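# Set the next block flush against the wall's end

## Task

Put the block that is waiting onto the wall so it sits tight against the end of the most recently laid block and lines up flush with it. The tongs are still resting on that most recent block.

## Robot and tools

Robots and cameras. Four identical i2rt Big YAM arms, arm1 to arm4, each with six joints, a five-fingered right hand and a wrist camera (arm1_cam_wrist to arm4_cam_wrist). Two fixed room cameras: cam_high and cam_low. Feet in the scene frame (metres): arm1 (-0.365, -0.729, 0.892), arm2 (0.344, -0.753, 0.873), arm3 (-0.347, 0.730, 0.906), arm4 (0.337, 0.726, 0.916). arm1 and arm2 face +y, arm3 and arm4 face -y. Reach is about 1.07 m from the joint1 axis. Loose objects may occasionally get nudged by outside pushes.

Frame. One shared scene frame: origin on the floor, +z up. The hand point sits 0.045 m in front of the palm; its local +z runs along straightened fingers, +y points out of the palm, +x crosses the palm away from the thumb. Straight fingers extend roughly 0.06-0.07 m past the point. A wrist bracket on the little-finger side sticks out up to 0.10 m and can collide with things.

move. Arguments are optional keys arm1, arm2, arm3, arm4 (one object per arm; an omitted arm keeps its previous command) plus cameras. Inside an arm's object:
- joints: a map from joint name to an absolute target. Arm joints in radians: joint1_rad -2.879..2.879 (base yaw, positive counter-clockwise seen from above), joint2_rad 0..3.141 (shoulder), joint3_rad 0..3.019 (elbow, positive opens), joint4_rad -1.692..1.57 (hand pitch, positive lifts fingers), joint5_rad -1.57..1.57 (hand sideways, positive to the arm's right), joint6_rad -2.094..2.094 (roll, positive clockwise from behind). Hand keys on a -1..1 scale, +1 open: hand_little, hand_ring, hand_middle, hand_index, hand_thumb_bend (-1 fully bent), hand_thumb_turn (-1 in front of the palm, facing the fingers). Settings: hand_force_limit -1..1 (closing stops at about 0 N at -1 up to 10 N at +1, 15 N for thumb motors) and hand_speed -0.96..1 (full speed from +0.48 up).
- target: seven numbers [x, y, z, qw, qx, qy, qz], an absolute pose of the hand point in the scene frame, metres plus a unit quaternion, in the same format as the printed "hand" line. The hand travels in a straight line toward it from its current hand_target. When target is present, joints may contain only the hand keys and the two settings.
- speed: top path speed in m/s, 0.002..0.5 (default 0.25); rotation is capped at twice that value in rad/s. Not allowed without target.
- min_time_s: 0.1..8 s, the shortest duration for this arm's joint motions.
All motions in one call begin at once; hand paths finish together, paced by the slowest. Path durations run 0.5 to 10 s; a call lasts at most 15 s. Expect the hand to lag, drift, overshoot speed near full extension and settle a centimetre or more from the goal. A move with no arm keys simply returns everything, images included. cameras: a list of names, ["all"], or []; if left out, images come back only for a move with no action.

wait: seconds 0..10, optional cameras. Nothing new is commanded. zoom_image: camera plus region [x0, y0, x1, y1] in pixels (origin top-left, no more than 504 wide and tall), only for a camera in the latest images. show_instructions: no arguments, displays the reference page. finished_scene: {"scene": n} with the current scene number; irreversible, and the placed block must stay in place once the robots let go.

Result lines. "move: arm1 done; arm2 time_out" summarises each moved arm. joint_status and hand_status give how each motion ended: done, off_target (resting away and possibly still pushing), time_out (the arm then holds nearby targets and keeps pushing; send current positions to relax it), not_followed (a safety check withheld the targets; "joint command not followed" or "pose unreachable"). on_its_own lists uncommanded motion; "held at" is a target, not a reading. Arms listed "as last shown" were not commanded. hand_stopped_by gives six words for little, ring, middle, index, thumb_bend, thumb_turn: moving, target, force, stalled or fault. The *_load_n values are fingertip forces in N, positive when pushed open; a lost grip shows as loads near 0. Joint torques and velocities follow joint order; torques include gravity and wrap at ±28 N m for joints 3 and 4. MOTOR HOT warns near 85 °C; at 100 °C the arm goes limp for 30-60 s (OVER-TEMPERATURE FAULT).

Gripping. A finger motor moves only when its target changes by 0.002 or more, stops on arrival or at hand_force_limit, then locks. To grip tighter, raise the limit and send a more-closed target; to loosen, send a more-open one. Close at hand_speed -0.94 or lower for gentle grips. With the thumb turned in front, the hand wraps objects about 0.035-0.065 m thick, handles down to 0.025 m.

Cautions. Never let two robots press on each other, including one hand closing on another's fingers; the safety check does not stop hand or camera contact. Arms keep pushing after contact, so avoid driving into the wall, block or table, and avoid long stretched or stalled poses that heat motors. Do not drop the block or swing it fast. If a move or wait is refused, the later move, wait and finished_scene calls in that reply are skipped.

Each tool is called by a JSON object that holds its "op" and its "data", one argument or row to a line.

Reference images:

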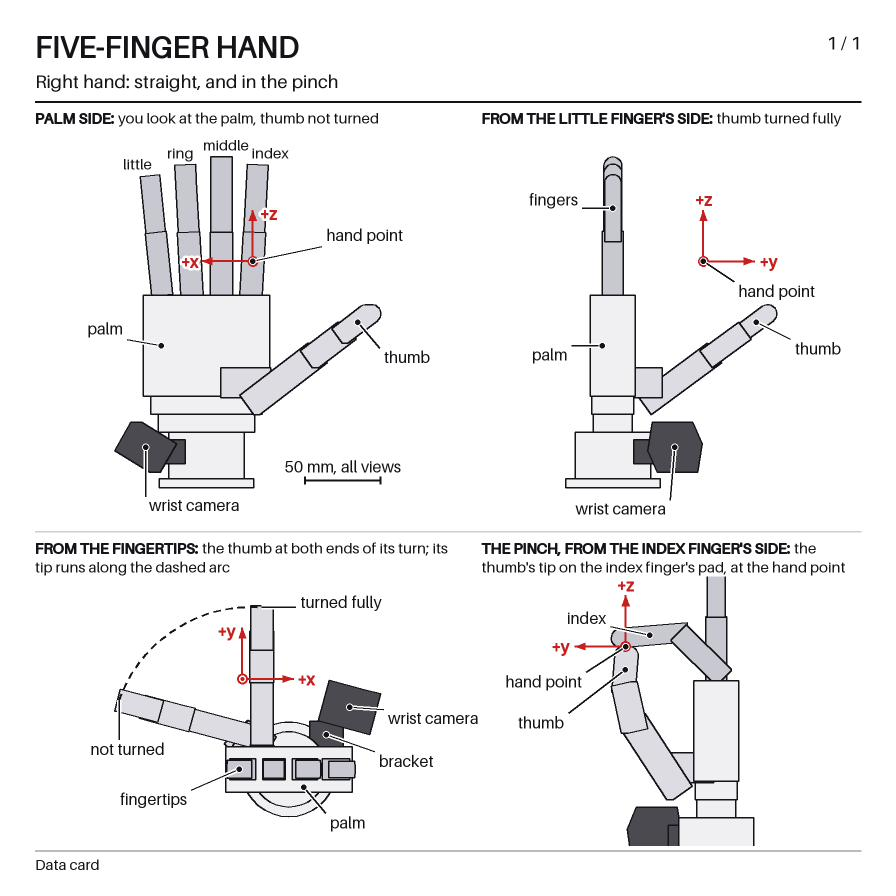

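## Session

{"op": "move", "data": {

}}

{"op": "zoom_image", "data": {
  "camera": "cam_high",
  "region": [300, 20, 620, 340]
}}

{"op": "zoom_image", "data": {
  "camera": "cam_low",
  "region": [330, 180, 570, 420]
}}

Scene clock: 0.00 s.
Joint torques (N m): no reading
Motor temperatures (°C): arm1=[19 32 28 21 19 21] | arm2=[21 21 25 18 22 19] | arm3=[23 27 25 21 21 21] | arm4=[23 24 25 19 19 20]
Heat: arm1: hottest joint2_rad 32 °C; arm2: hottest joint3_rad 25 °C; arm3: hottest joint2_rad 27 °C; arm4: hottest joint3_rad 25 °C.
Joint velocities: within noise
arm1.joint_positions: joint1_rad=-0.243 joint2_rad=+0.604 joint3_rad=+1.341 joint4_rad=-1.252 joint5_rad=-0.014 joint6_rad=-0.951 hand_little=+1.000 hand_ring=+1.000 hand_middle=+1.000 hand_index=+1.000 hand_thumb_turn=+1.000 hand_thumb_bend=+1.000 hand_force_limit=+0.000 hand_speed=-0.800
arm1.joint_status: not commanded
arm1.hand_stopped_by: target,target,target,target,target,target
arm1.little_load_n: 0.0
arm1.ring_load_n: 0.0
arm1.middle_load_n: 0.0
arm1.index_load_n: 0.0
arm1.thumb_bend_load_n: 0.0
arm1.thumb_turn_load_n: 0.0
arm1.hand: x=-0.2803 y=-0.5071 z=+1.3662 quat_wxyz=(-0.421, +0.809, +0.304, +0.277) (m; scene frame)
arm1.hand_target: x=-0.2805 y=-0.5081 z=+1.3759 quat_wxyz=(-0.429, +0.803, +0.302, +0.283) (m; scene frame)
arm1.hand_status: not commanded
arm2.joint_positions: joint1_rad=+0.320 joint2_rad=+0.622 joint3_rad=+1.425 joint4_rad=-1.178 joint5_rad=+0.219 joint6_rad=-1.446 hand_little=+1.000 hand_ring=+1.000 hand_middle=+1.000 hand_index=+1.000 hand_thumb_turn=+1.000 hand_thumb_bend=+1.000 hand_force_limit=+0.000 hand_speed=-0.800
arm2.joint_status: not commanded
arm2.hand_stopped_by: target,target,target,target,target,target
arm2.little_load_n: 0.0
arm2.ring_load_n: 0.0
arm2.middle_load_n: 0.0
arm2.index_load_n: 0.0
arm2.thumb_bend_load_n: 0.0
arm2.thumb_turn_load_n: 0.0
arm2.hand: x=+0.3663 y=-0.4938 z=+1.4255 quat_wxyz=(-0.424, +0.573, +0.593, +0.373) (m; scene frame)
arm2.hand_target: x=+0.3672 y=-0.4961 z=+1.4391 quat_wxyz=(-0.436, +0.568, +0.586, +0.380) (m; scene frame)
arm2.hand_status: not commanded
arm3.joint_positions: joint1_rad=-0.369 joint2_rad=+0.642 joint3_rad=+1.333 joint4_rad=-1.516 joint5_rad=+0.226 joint6_rad=-1.321 hand_little=+1.000 hand_ring=+1.000 hand_middle=+1.000 hand_index=+1.000 hand_thumb_turn=+1.000 hand_thumb_bend=+1.000 hand_force_limit=+0.000 hand_speed=-0.800
arm3.joint_status: not commanded
arm3.hand_stopped_by: target,target,target,target,target,target
arm3.little_load_n: 0.0
arm3.ring_load_n: 0.0
arm3.middle_load_n: 0.0
arm3.index_load_n: 0.0
arm3.thumb_bend_load_n: 0.0
arm3.thumb_turn_load_n: 0.0
arm3.hand: x=-0.5132 y=+0.5867 z=+1.3427 quat_wxyz=(+0.338, +0.370, -0.852, +0.150) (m; scene frame)
arm3.hand_target: x=-0.5134 y=+0.5864 z=+1.3528 quat_wxyz=(+0.347, +0.366, -0.849, +0.158) (m; scene frame)
arm3.hand_status: not commanded
arm4.joint_positions: joint1_rad=-0.119 joint2_rad=+0.625 joint3_rad=+1.396 joint4_rad=-1.317 joint5_rad=+0.292 joint6_rad=-1.332 hand_little=+1.000 hand_ring=+1.000 hand_middle=+1.000 hand_index=+1.000 hand_thumb_turn=+1.000 hand_thumb_bend=+1.000 hand_force_limit=+0.000 hand_speed=-0.800
arm4.joint_status: not commanded
arm4.hand_stopped_by: target,target,target,target,target,target
arm4.little_load_n: 0.0
arm4.ring_load_n: 0.0
arm4.middle_load_n: 0.0
arm4.index_load_n: 0.0
arm4.thumb_bend_load_n: 0.0
arm4.thumb_turn_load_n: 0.0
arm4.hand: x=+0.2056 y=+0.5252 z=+1.4242 quat_wxyz=(+0.414, +0.434, -0.749, +0.283) (m; scene frame)
arm4.hand_target: x=+0.2057 y=+0.5267 z=+1.4358 quat_wxyz=(+0.421, +0.428, -0.744, +0.292) (m; scene frame)
arm4.hand_status: not commanded
pictures: arm1_cam_wrist, arm2_cam_wrist, arm3_cam_wrist, arm4_cam_wrist, cam_high, cam_low
Images, in order (width x height): arm1_cam_wrist 896x504, arm2_cam_wrist 896x504, arm3_cam_wrist 896x504, arm4_cam_wrist 896x504, cam_high 896x504, cam_low 896x504.

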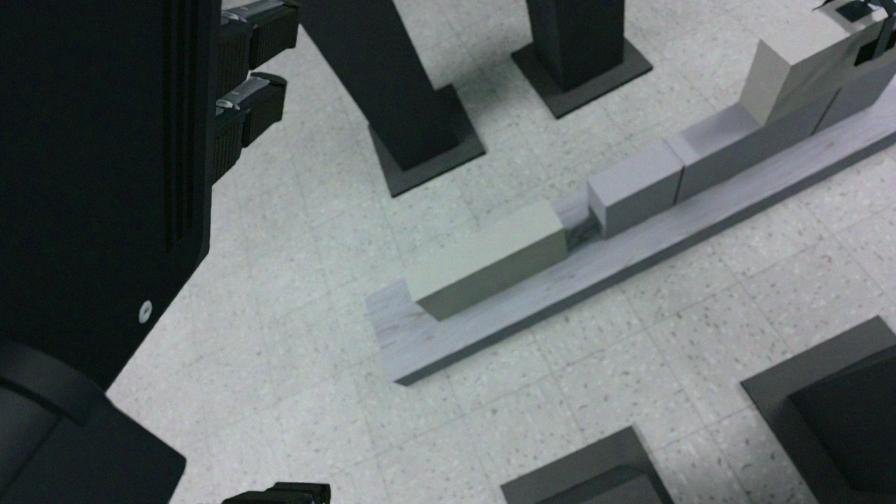

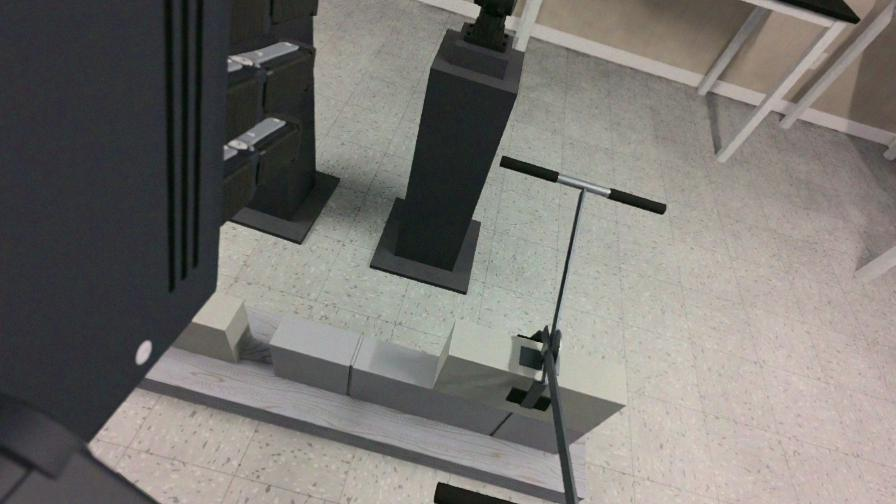

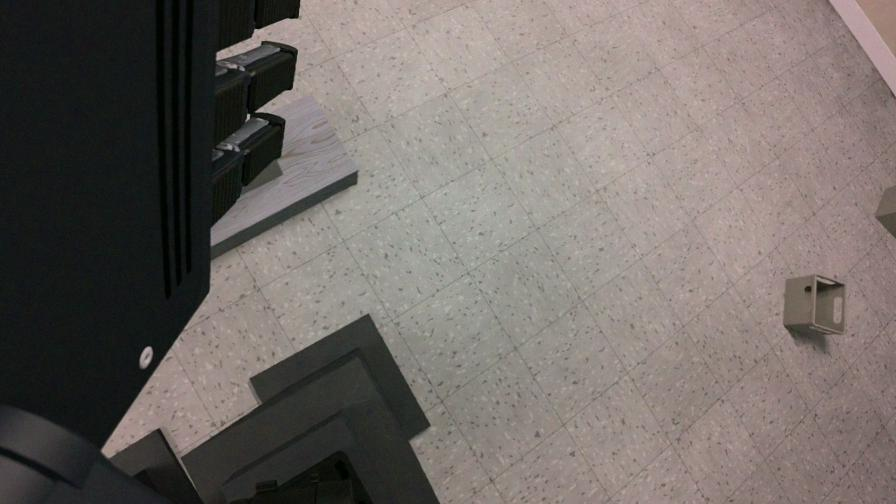

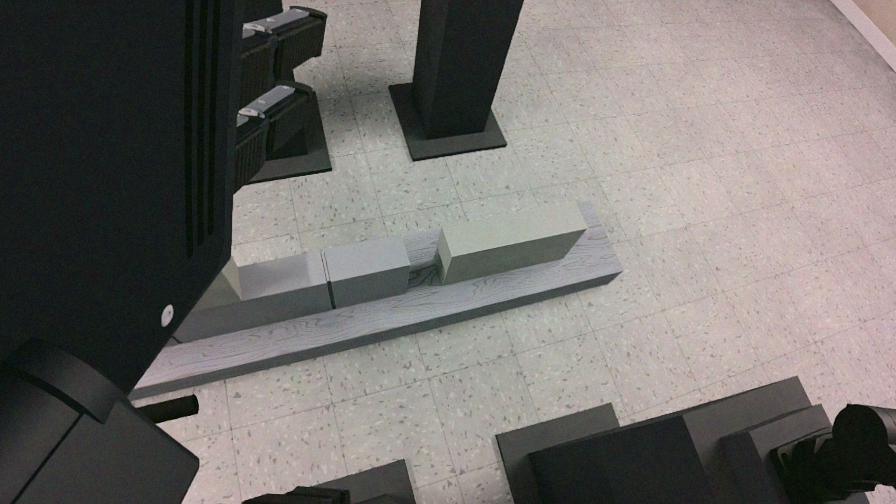

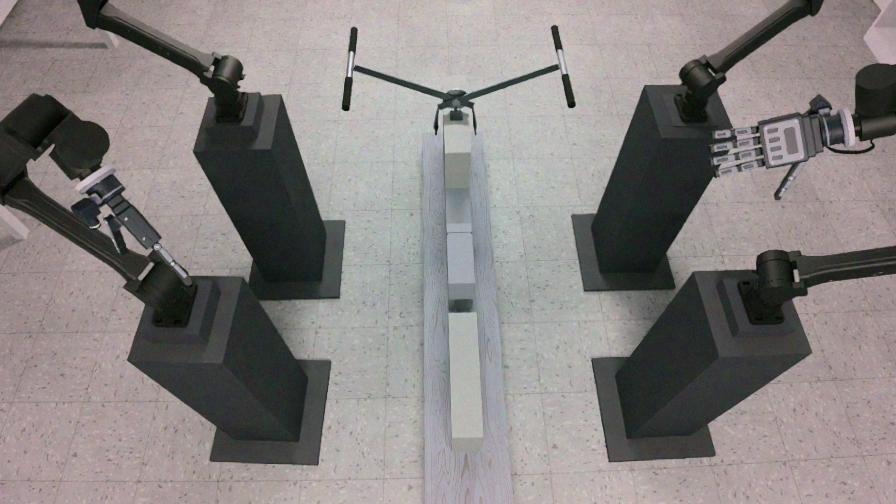

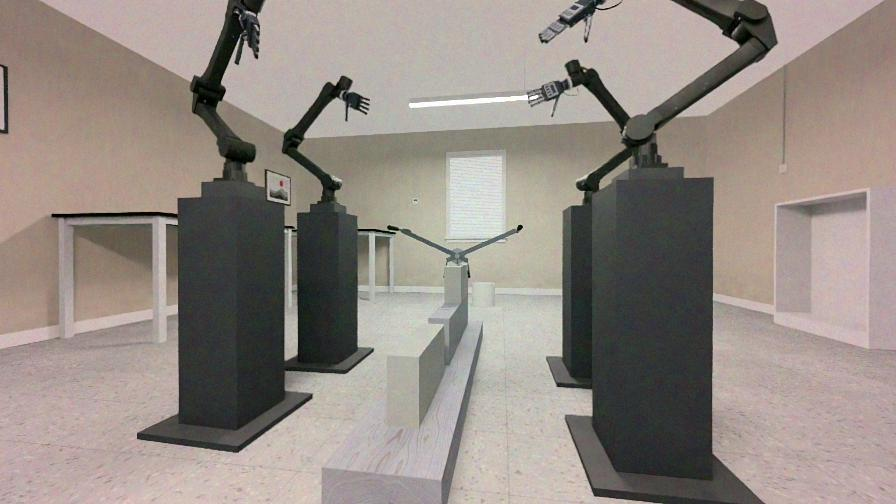

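Scaled by 1.575.

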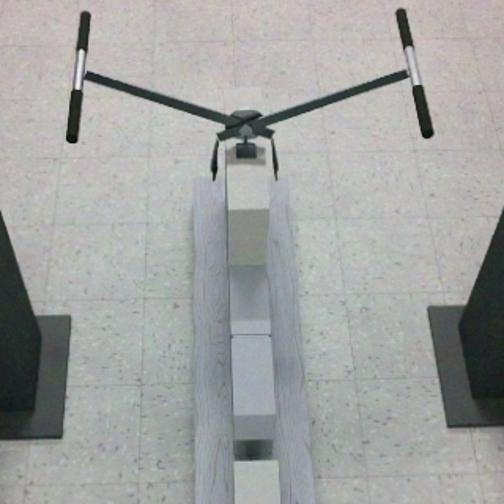

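Scaled by 2.100.

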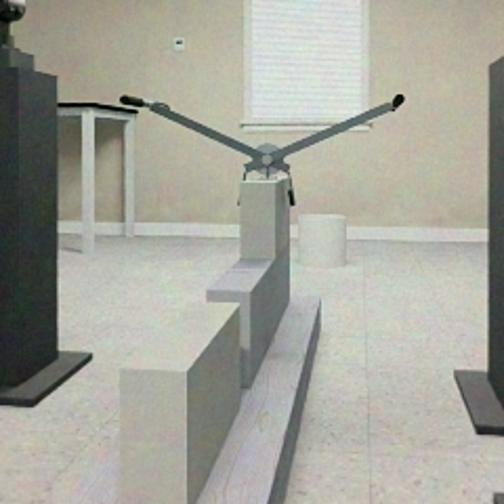

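{"op": "move", "data": {
  "arm2": {"target":[0.72,-0.33,1.0,0.3827,-0.9239,0,0],"speed":0.25},
  "arm4": {"target":[0.52,0.33,1.0,0,0,0.9239,-0.3827],"speed":0.25}
}}

{"op": "move", "data": {
  "arm2": {"target":[0.77,-0.315,0.845,0.3827,-0.9239,0,0],"speed":0.15},
  "arm4": {"target":[0.55,0.315,0.845,0,0,0.9239,-0.3827],"speed":0.15},
  "cameras": ["cam_high", "cam_low", "arm2_cam_wrist", "arm4_cam_wrist"]
}}

Scene clock: 58.83 s.
Joint torques (N m): arm1=[-1.44 3.14 10.04 2.58 0 -0.05] | arm2=[-0.67 -16.15 14.09 1.18 -0.47 0.14] | arm3=[-1.49 1.32 8.9 1.92 0.15 -0.18] | arm4=[1.9 -6.89 6.98 1.87 0.19 0.2]
Motor temperatures (°C): arm1=[19 31 31 21 19 21] | arm2=[21 21 28 19 22 19] | arm3=[23 26 27 21 21 21] | arm4=[23 23 28 19 19 20]
Heat: arm1: hottest joint2_rad 31 °C; arm2: hottest joint3_rad 28 °C; arm3: hottest joint3_rad 27 °C; arm4: hottest joint3_rad 28 °C.
move: arm2 off_target; arm4 done
Joint velocities: within noise
arm1, arm3: as last shown
arm1.middle_load_n: -0.5
arm2.joint_positions: joint1_rad=-0.874 joint2_rad=+1.650 joint3_rad=+1.238 joint4_rad=-0.661 joint5_rad=-0.578 joint6_rad=-0.731 hand_little=+1.000 hand_ring=+1.000 hand_middle=+1.000 hand_index=+1.000 hand_thumb_turn=+1.000 hand_thumb_bend=+1.000 hand_force_limit=+0.000 hand_speed=-0.800
arm2.joint_status: not commanded
arm2.hand_stopped_by: target,target,target,target,target,target
arm2.little_load_n: 0.0
arm2.ring_load_n: 0.0
arm2.middle_load_n: 0.0
arm2.index_load_n: 0.0
arm2.thumb_bend_load_n: 0.0
arm2.thumb_turn_load_n: 0.0
arm2.hand: x=+0.6951 y=-0.3446 z=+0.9723 quat_wxyz=(-0.362, +0.932, +0.000, -0.024) (m; scene frame)
arm2.hand_target: x=+0.7186 y=-0.3315 z=+1.0008 quat_wxyz=(-0.383, +0.924, +0.000, +0.000) (m; scene frame)
arm2.hand_status: off_target (0.040 m and 3.8 deg from the pose sent, 0.577 m and 92.5 deg at the start)
arm4.joint_positions: joint1_rad=+0.452 joint2_rad=+1.215 joint3_rad=+0.709 joint4_rad=-0.338 joint5_rad=+0.331 joint6_rad=+0.326 hand_little=+1.000 hand_ring=+1.000 hand_middle=+1.000 hand_index=+1.000 hand_thumb_turn=+1.000 hand_thumb_bend=+1.000 hand_force_limit=+0.000 hand_speed=-0.800
arm4.joint_status: not commanded
arm4.hand_stopped_by: target,target,target,target,target,target
arm4.little_load_n: 0.0
arm4.ring_load_n: 0.0
arm4.middle_load_n: 0.0
arm4.index_load_n: 0.0
arm4.thumb_bend_load_n: 0.0
arm4.thumb_turn_load_n: 0.0
arm4.hand: x=+0.5130 y=+0.3286 z=+1.0067 quat_wxyz=(+0.006, +0.001, -0.923, +0.384) (m; scene frame)
arm4.hand_target: x=+0.5198 y=+0.3303 z=+1.0001 quat_wxyz=(+0.000, +0.000, -0.924, +0.382) (m; scene frame)
arm4.hand_status: done (0.010 m and 0.7 deg from the pose sent, 0.563 m and 73.8 deg at the start)
pictures: none

Scene clock: 60.73 s.
Joint torques (N m): arm1=[-0.97 3.02 9.99 2.55 0.02 -0.03] | arm2=[-0.85 -19.02 11.71 1.52 -0.5 -0.07] | arm3=[-1.49 1.32 8.9 1.94 0.15 -0.18] | arm4=[2.14 -10.4 4.4 1.92 0.4 0.2]
Motor temperatures (°C): arm1=[19 31 32 21 19 21] | arm2=[21 21 28 19 22 19] | arm3=[23 26 27 21 21 21] | arm4=[23 23 28 19 19 20]
Heat: arm1: hottest joint3_rad 32 °C; arm2: hottest joint3_rad 28 °C; arm3: hottest joint3_rad 27 °C; arm4: hottest joint3_rad 28 °C.
move: arm2 off_target; arm4 done
Joint velocities: within noise
arm1, arm3: as last shown
arm1.ring_load_n: 0.5
arm1.middle_load_n: 0.0
arm1.thumb_turn_load_n: -0.5
arm2.joint_positions: joint1_rad=-0.905 joint2_rad=+1.965 joint3_rad=+1.242 joint4_rad=-0.376 joint5_rad=-0.595 joint6_rad=-0.744 hand_little=+1.000 hand_ring=+1.000 hand_middle=+1.000 hand_index=+1.000 hand_thumb_turn=+1.000 hand_thumb_bend=+1.000 hand_force_limit=+0.000 hand_speed=-0.800
arm2.joint_status: not commanded
arm2.hand_stopped_by: target,target,target,target,target,target
arm2.little_load_n: 0.0
arm2.ring_load_n: 0.0
arm2.middle_load_n: 0.0
arm2.index_load_n: 0.0
arm2.thumb_bend_load_n: 0.0
arm2.thumb_turn_load_n: 0.0
arm2.hand: x=+0.7371 y=-0.3298 z=+0.8232 quat_wxyz=(-0.360, +0.932, -0.010, -0.031) (m; scene frame)
arm2.hand_target: x=+0.7686 y=-0.3165 z=+0.8464 quat_wxyz=(-0.382, +0.924, +0.000, +0.000) (m; scene frame)
arm2.hand_status: off_target (0.042 m and 4.7 deg from the pose sent, 0.151 m and 3.8 deg at the start)
arm4.joint_positions: joint1_rad=+0.505 joint2_rad=+1.674 joint3_rad=+0.619 joint4_rad=+0.192 joint5_rad=+0.361 joint6_rad=+0.369 hand_little=+1.000 hand_ring=+1.000 hand_middle=+1.000 hand_index=+1.000 hand_thumb_turn=+1.000 hand_thumb_bend=+1.000 hand_force_limit=+0.000 hand_speed=-0.800
arm4.joint_status: not commanded
arm4.hand_stopped_by: target,target,target,target,target,target
arm4.little_load_n: -0.5
arm4.ring_load_n: 0.0
arm4.middle_load_n: 0.0
arm4.index_load_n: 0.0
arm4.thumb_bend_load_n: 0.5
arm4.thumb_turn_load_n: -0.5
arm4.hand: x=+0.5439 y=+0.3131 z=+0.8496 quat_wxyz=(+0.004, +0.002, -0.924, +0.382) (m; scene frame)
arm4.hand_target: x=+0.5499 y=+0.3152 z=+0.8451 quat_wxyz=(+0.000, +0.000, -0.924, +0.383) (m; scene frame)
arm4.hand_status: done (0.008 m and 0.6 deg from the pose sent, 0.167 m and 0.7 deg at the start)
pictures: arm2_cam_wrist, arm4_cam_wrist, cam_high, cam_low
Images, in order (width x height): arm2_cam_wrist 896x504, arm4_cam_wrist 896x504, cam_high 896x504, cam_low 896x504.

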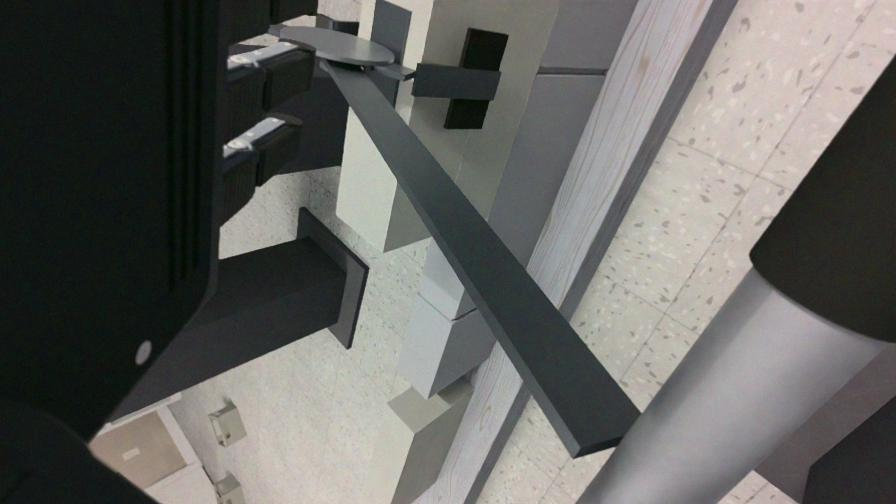

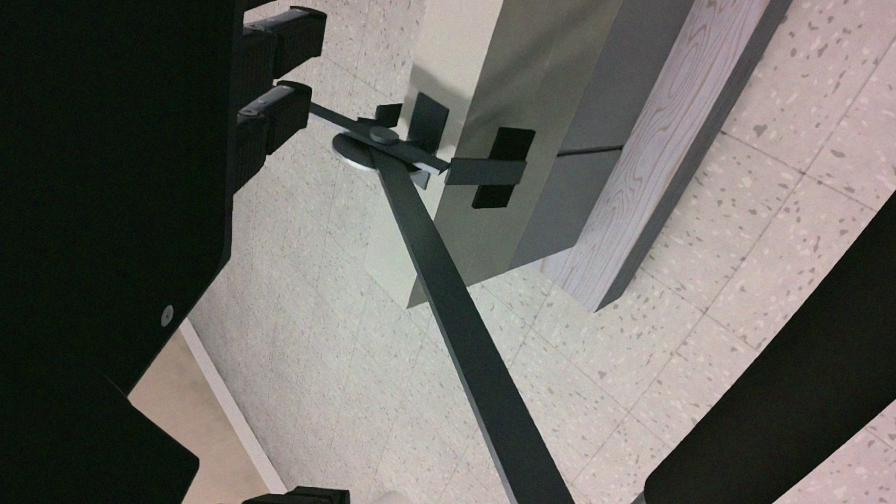

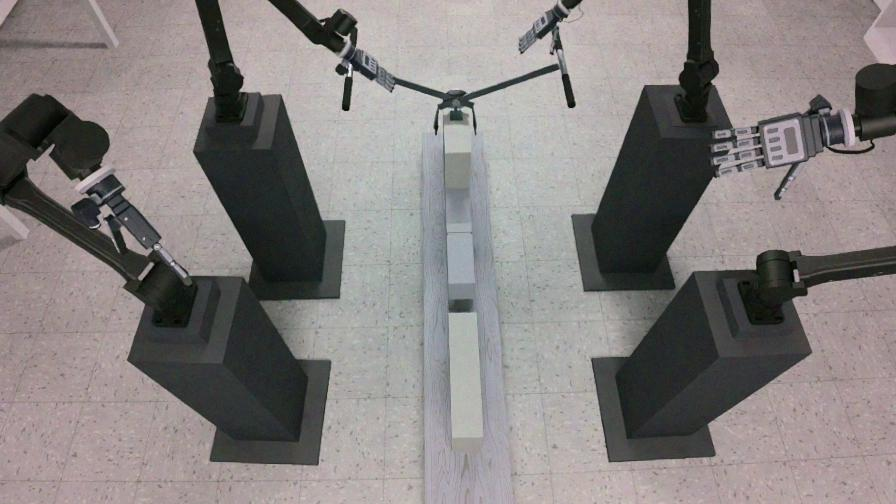

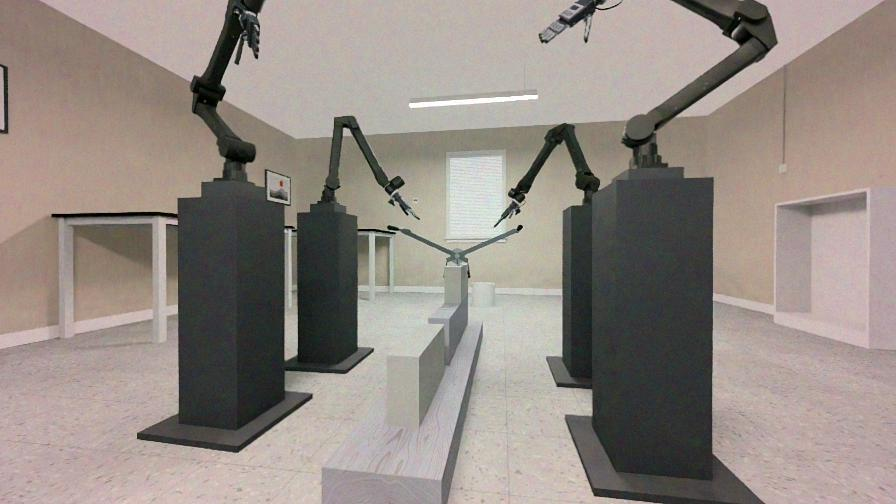

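{"op": "move", "data": {
  "arm2": {"target":[0.795,-0.388,0.775,0.3827,-0.9239,0,0],"speed":0.06},
  "arm4": {"target":[0.555,0.398,0.752,0,0,0.9239,-0.3827],"speed":0.06},
  "cameras": ["cam_high", "cam_low", "arm2_cam_wrist", "arm4_cam_wrist"]
}}

{"op": "zoom_image", "data": {
  "camera": "cam_high",
  "region": [300, 0, 620, 160]
}}

Scene clock: 72.07 s.
Joint torques (N m): arm1=[-1.32 3.19 9.98 2.48 -0.01 -0.06] | arm2=[-1.08 -18.37 5.5 1.51 -0.37 -0.12] | arm3=[-1.55 1.32 8.88 1.92 0.15 -0.18] | arm4=[2.2 -8.7 0.69 1.24 0.27 0.01]
Motor temperatures (°C): arm1=[19 31 32 21 19 21] | arm2=[21 22 28 19 22 19] | arm3=[23 26 27 21 21 21] | arm4=[23 24 28 19 19 20]
Heat: arm1: hottest joint3_rad 32 °C; arm2: hottest joint3_rad 28 °C; arm3: hottest joint3_rad 27 °C; arm4: hottest joint3_rad 28 °C.
move: arm2 off_target; arm4 off_target
Joint velocities: within noise
arm1, arm3: as last shown
arm1.ring_load_n: 0.0
arm1.thumb_turn_load_n: 0.0
arm2.joint_positions: joint1_rad=-1.037 joint2_rad=+2.054 joint3_rad=+1.242 joint4_rad=-0.298 joint5_rad=-0.665 joint6_rad=-0.882 hand_little=+1.000 hand_ring=+1.000 hand_middle=+1.000 hand_index=+1.000 hand_thumb_turn=+1.000 hand_thumb_bend=+1.000 hand_force_limit=+0.000 hand_speed=-0.800
arm2.joint_status: not commanded
arm2.hand_stopped_by: target,target,target,target,target,target
arm2.little_load_n: 0.0
arm2.ring_load_n: 0.0
arm2.middle_load_n: 0.0
arm2.index_load_n: 0.0
arm2.thumb_bend_load_n: 0.0
arm2.thumb_turn_load_n: 0.5
arm2.hand: x=+0.7901 y=-0.3796 z=+0.7810 quat_wxyz=(-0.383, +0.924, -0.001, -0.007) (m; scene frame)
arm2.hand_target: x=+0.7947 y=-0.3879 z=+0.7751 quat_wxyz=(-0.383, +0.924, +0.000, +0.000) (m; scene frame)
arm2.hand_status: off_target (0.011 m and 0.8 deg from the pose sent, 0.095 m and 4.7 deg at the start)
arm4.joint_positions: joint1_rad=+0.649 joint2_rad=+1.932 joint3_rad=+0.468 joint4_rad=+0.591 joint5_rad=+0.462 joint6_rad=+0.518 hand_little=+1.000 hand_ring=+1.000 hand_middle=+1.000 hand_index=+1.000 hand_thumb_turn=+1.000 hand_thumb_bend=+1.000 hand_force_limit=+0.000 hand_speed=-0.800
arm4.joint_status: not commanded
arm4.hand_stopped_by: target,target,target,target,target,target
arm4.little_load_n: 0.5
arm4.ring_load_n: 0.0
arm4.middle_load_n: 0.0
arm4.index_load_n: 0.0
arm4.thumb_bend_load_n: 0.0
arm4.thumb_turn_load_n: 0.5
arm4.hand: x=+0.5575 y=+0.3800 z=+0.7665 quat_wxyz=(-0.008, -0.017, -0.917, +0.398) (m; scene frame)
arm4.hand_target: x=+0.5543 y=+0.3980 z=+0.7529 quat_wxyz=(+0.000, +0.000, -0.924, +0.383) (m; scene frame)
arm4.hand_status: off_target (0.023 m and 2.8 deg from the pose sent, 0.130 m and 0.6 deg at the start)
pictures: arm2_cam_wrist, arm4_cam_wrist, cam_high, cam_low
Images, in order (width x height): arm2_cam_wrist 896x504, arm4_cam_wrist 896x504, cam_high 896x504, cam_low 896x504.

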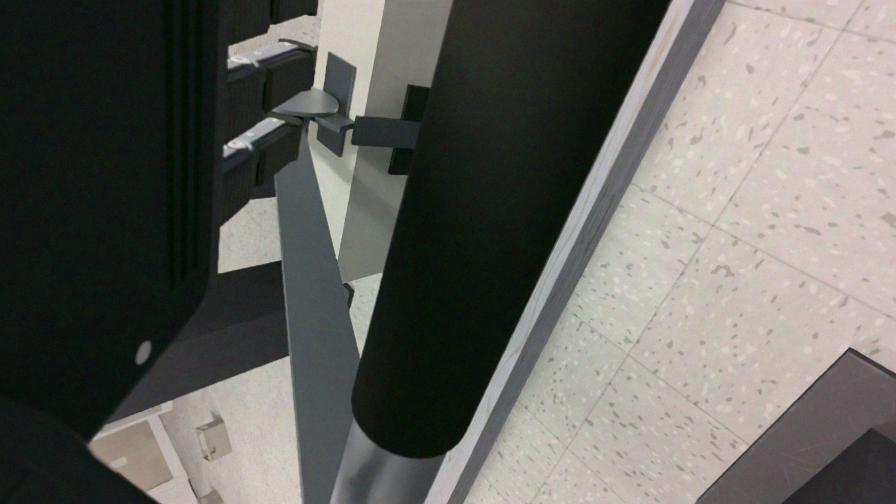

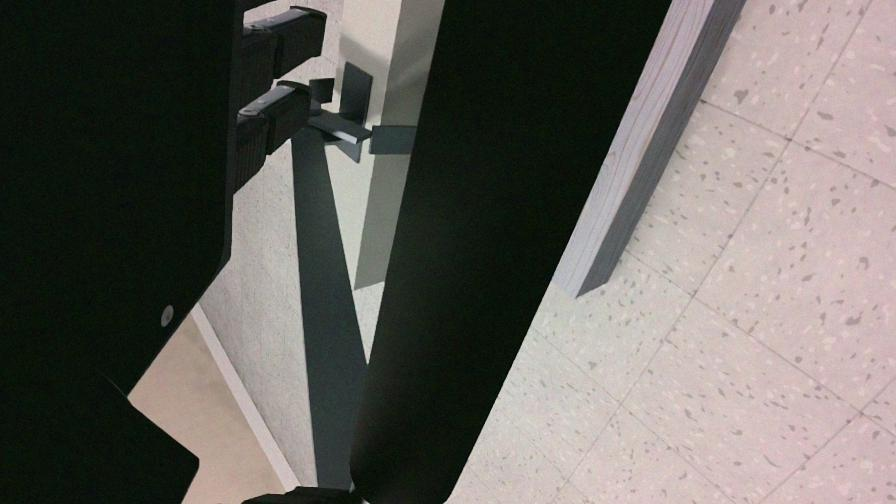

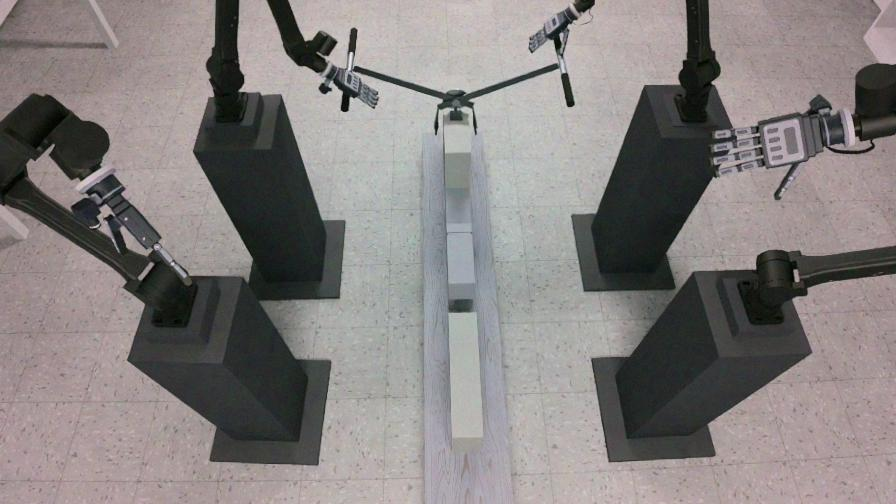

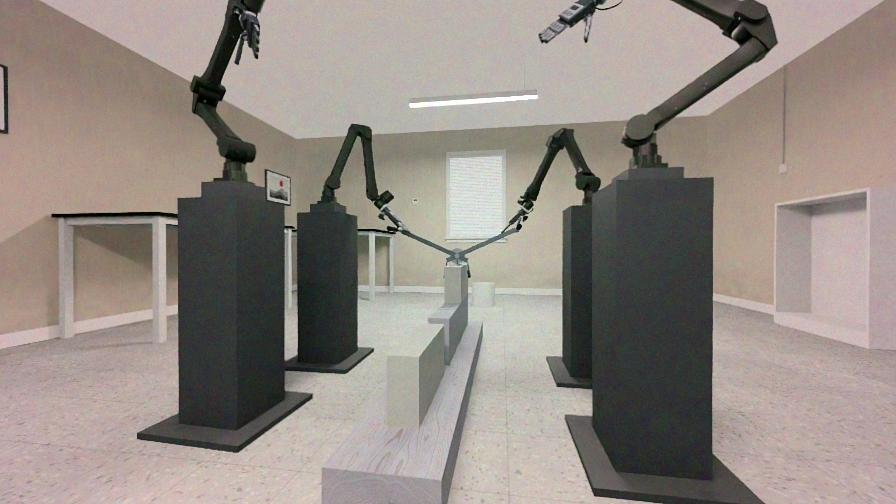

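Scaled by 1.575.

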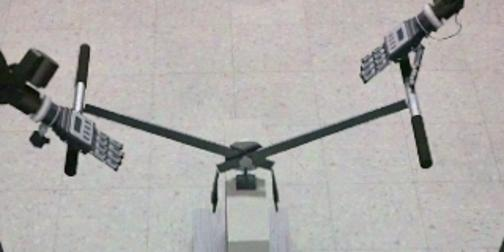

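{"op": "move", "data": {
  "arm2": {"target":[0.785,-0.413,0.742,0.3827,-0.9239,0,0],"speed":0.05},
  "arm4": {"target":[0.555,0.418,0.728,0,0,0.9239,-0.3827],"speed":0.05}
}}

{"op": "move", "data": {
  "arm2": {"joints":{"hand_force_limit":0.7,"hand_thumb_turn":-1}},
  "arm4": {"joints":{"hand_force_limit":0.7,"hand_thumb_turn":-1}},
  "cameras": ["cam_high", "cam_low", "arm2_cam_wrist", "arm4_cam_wrist"]
}}

{"op": "zoom_image", "data": {
  "camera": "cam_high",
  "region": [300, 0, 620, 160]
}}

Scene clock: 81.13 s.
Joint torques (N m): arm1=[-1.73 3.37 10 2.48 0.01 -0.03] | arm2=[-0.32 -16.62 4.94 1.26 -0.07 -0.19] | arm3=[-1.55 1.32 8.9 1.92 0.15 -0.18] | arm4=[2.2 -7.36 -0.44 0.39 0.27 -0.35]
Motor temperatures (°C): arm1=[19 30 32 21 19 21] | arm2=[21 22 28 19 22 19] | arm3=[23 26 27 21 21 21] | arm4=[23 24 27 19 19 20]
Heat: arm1: hottest joint3_rad 32 °C; arm2: hottest joint3_rad 28 °C; arm3: hottest joint3_rad 27 °C; arm4: hottest joint3_rad 27 °C.
move: arm2 off_target; arm4 off_target
Joint velocities: within noise
arm1, arm3: as last shown
arm2.joint_positions: joint1_rad=-1.077 joint2_rad=+2.070 joint3_rad=+1.177 joint4_rad=-0.214 joint5_rad=-0.688 joint6_rad=-0.910 hand_little=+1.000 hand_ring=+1.000 hand_middle=+1.000 hand_index=+1.000 hand_thumb_turn=+1.000 hand_thumb_bend=+1.000 hand_force_limit=+0.000 hand_speed=-0.800
arm2.joint_status: not commanded
arm2.hand_stopped_by: target,target,target,target,target,target
arm2.little_load_n: 0.0
arm2.ring_load_n: 0.0
arm2.middle_load_n: 0.0
arm2.index_load_n: 0.0
arm2.thumb_bend_load_n: 0.0
arm2.thumb_turn_load_n: 0.0
arm2.hand: x=+0.7878 y=-0.4037 z=+0.7585 quat_wxyz=(-0.392, +0.920, -0.003, +0.001) (m; scene frame)
arm2.hand_target: x=+0.7846 y=-0.4130 z=+0.7425 quat_wxyz=(-0.383, +0.924, +0.000, +0.000) (m; scene frame)
arm2.hand_status: off_target (0.019 m and 1.2 deg from the pose sent, 0.052 m and 0.8 deg at the start)
arm4.joint_positions: joint1_rad=+0.690 joint2_rad=+2.009 joint3_rad=+0.452 joint4_rad=+0.717 joint5_rad=+0.486 joint6_rad=+0.595 hand_little=+1.000 hand_ring=+1.000 hand_middle=+1.000 hand_index=+1.000 hand_thumb_turn=+1.000 hand_thumb_bend=+1.000 hand_force_limit=+0.000 hand_speed=-0.800
arm4.joint_status: not commanded
arm4.hand_stopped_by: target,target,target,target,target,target
arm4.little_load_n: 0.0
arm4.ring_load_n: 0.0
arm4.middle_load_n: 0.0
arm4.index_load_n: 0.0
arm4.thumb_bend_load_n: 0.0
arm4.thumb_turn_load_n: 1.0
arm4.hand: x=+0.5698 y=+0.3874 z=+0.7558 quat_wxyz=(-0.032, -0.041, -0.909, +0.414) (m; scene frame)
arm4.hand_target: x=+0.5535 y=+0.4179 z=+0.7312 quat_wxyz=(-0.001, +0.000, -0.924, +0.383) (m; scene frame)
arm4.hand_status: off_target (0.044 m and 7.2 deg from the pose sent, 0.054 m and 2.8 deg at the start)
pictures: none

Scene clock: 86.77 s.
Joint torques (N m): arm1=[-0.79 3.25 9.95 2.55 -0.01 -0.07] | arm2=[-0.21 -16.62 4.97 1.02 0.21 -0.2] | arm3=[-1.55 1.38 8.88 1.92 0.15 -0.18] | arm4=[2.37 -7.77 -0.66 0.1 0.24 -0.62]
Motor temperatures (°C): arm1=[19 30 32 21 19 21] | arm2=[21 22 27 19 22 19] | arm3=[23 26 28 21 21 21] | arm4=[23 24 27 19 19 20]
Heat: arm1: hottest joint3_rad 32 °C; arm2: hottest joint3_rad 27 °C; arm3: hottest joint3_rad 28 °C; arm4: hottest joint3_rad 27 °C.
move: arm2 done; arm4 off_target
Joint velocities: within noise
arm1, arm3: as last shown
arm1.little_load_n: 0.5
arm2.joint_positions: joint1_rad=-1.077 joint2_rad=+2.070 joint3_rad=+1.177 joint4_rad=-0.207 joint5_rad=-0.695 joint6_rad=-0.910 hand_little=+1.000 hand_ring=+1.000 hand_middle=+1.000 hand_index=+1.000 hand_thumb_turn=-1.000 hand_thumb_bend=+1.000 hand_force_limit=+0.700 hand_speed=-0.800
arm2.joint_status: all done
arm2.hand_stopped_by: target,target,target,target,target,target
arm2.little_load_n: 0.0
arm2.ring_load_n: 0.0
arm2.middle_load_n: 0.0
arm2.index_load_n: 0.0
arm2.thumb_bend_load_n: 0.0
arm2.thumb_turn_load_n: 0.0
arm2.hand: x=+0.7886 y=-0.4019 z=+0.7596 quat_wxyz=(-0.396, +0.918, -0.001, +0.002) (m; scene frame)
arm2.hand_target: x=+0.7846 y=-0.4130 z=+0.7424 quat_wxyz=(-0.383, +0.924, +0.000, +0.000) (m; scene frame)
arm2.hand_status: not commanded
arm4.joint_positions: joint1_rad=+0.690 joint2_rad=+2.009 joint3_rad=+0.456 joint4_rad=+0.734 joint5_rad=+0.487 joint6_rad=+0.624 hand_little=+1.000 hand_ring=+1.000 hand_middle=+1.000 hand_index=+1.000 hand_thumb_turn=+0.719 hand_thumb_bend=+1.000 hand_force_limit=+0.700 hand_speed=-0.800
arm4.joint_status: hand_thumb_turn off_target (ended at +0.719, target -1.000); the others done
arm4.hand_stopped_by: target,target,target,target,target,force
arm4.little_load_n: 0.0
arm4.ring_load_n: 0.0
arm4.middle_load_n: 0.0
arm4.index_load_n: 0.0
arm4.thumb_bend_load_n: 0.5
arm4.thumb_turn_load_n: 12.0
arm4.hand: x=+0.5753 y=+0.3822 z=+0.7600 quat_wxyz=(-0.044, -0.057, -0.905, +0.420) (m; scene frame)
arm4.hand_target: x=+0.5535 y=+0.4180 z=+0.7311 quat_wxyz=(+0.000, +0.000, -0.924, +0.383) (m; scene frame)
arm4.hand_status: not commanded
pictures: arm2_cam_wrist, arm4_cam_wrist, cam_high, cam_low
Images, in order (width x height): arm2_cam_wrist 896x504, arm4_cam_wrist 896x504, cam_high 896x504, cam_low 896x504.

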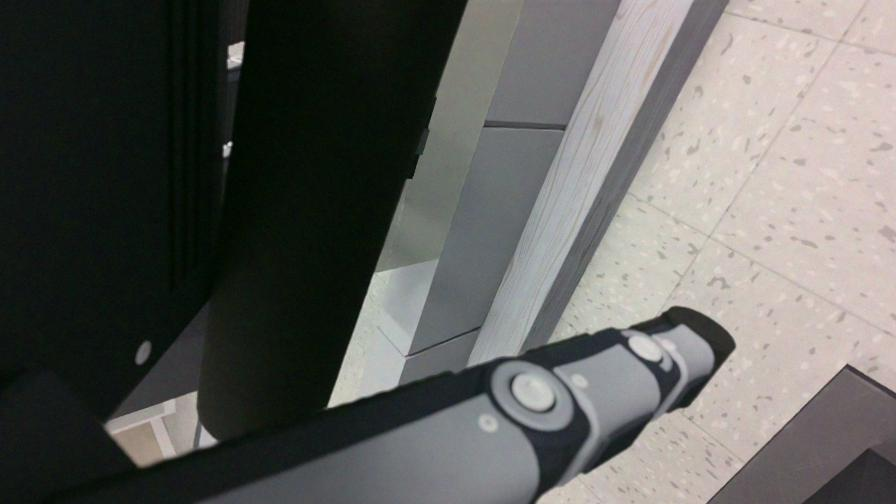

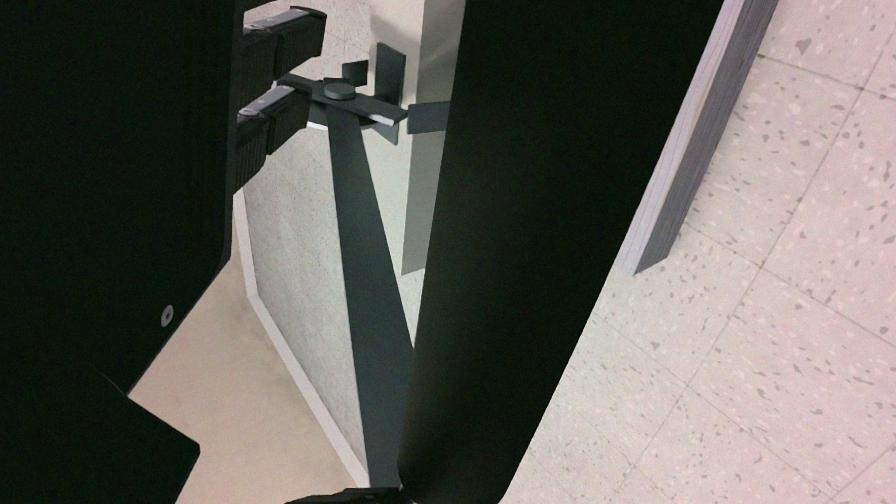

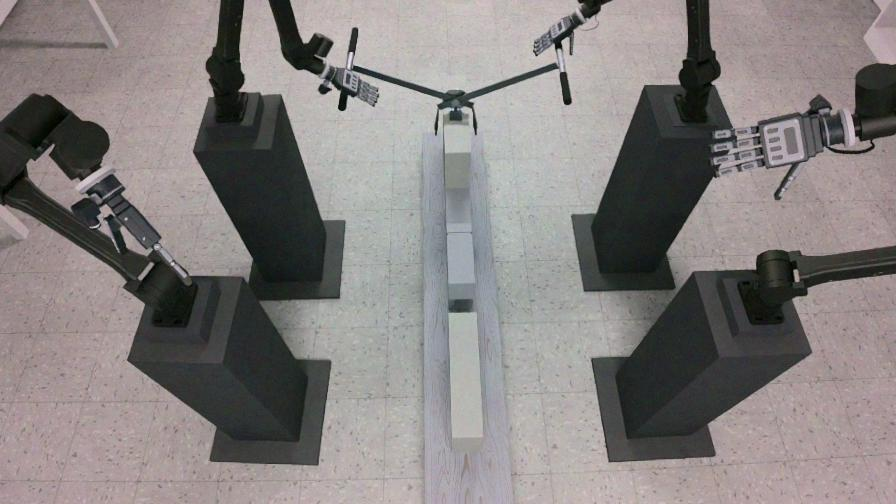

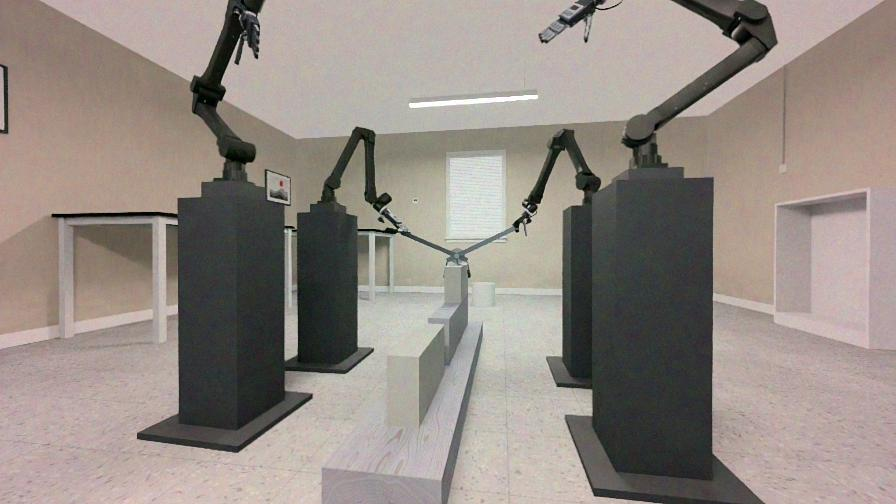

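Scaled by 1.575.

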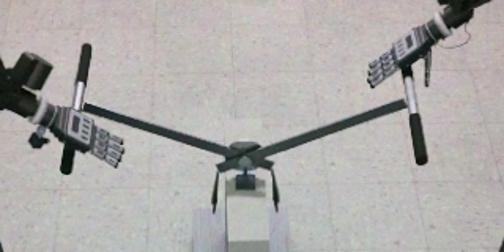

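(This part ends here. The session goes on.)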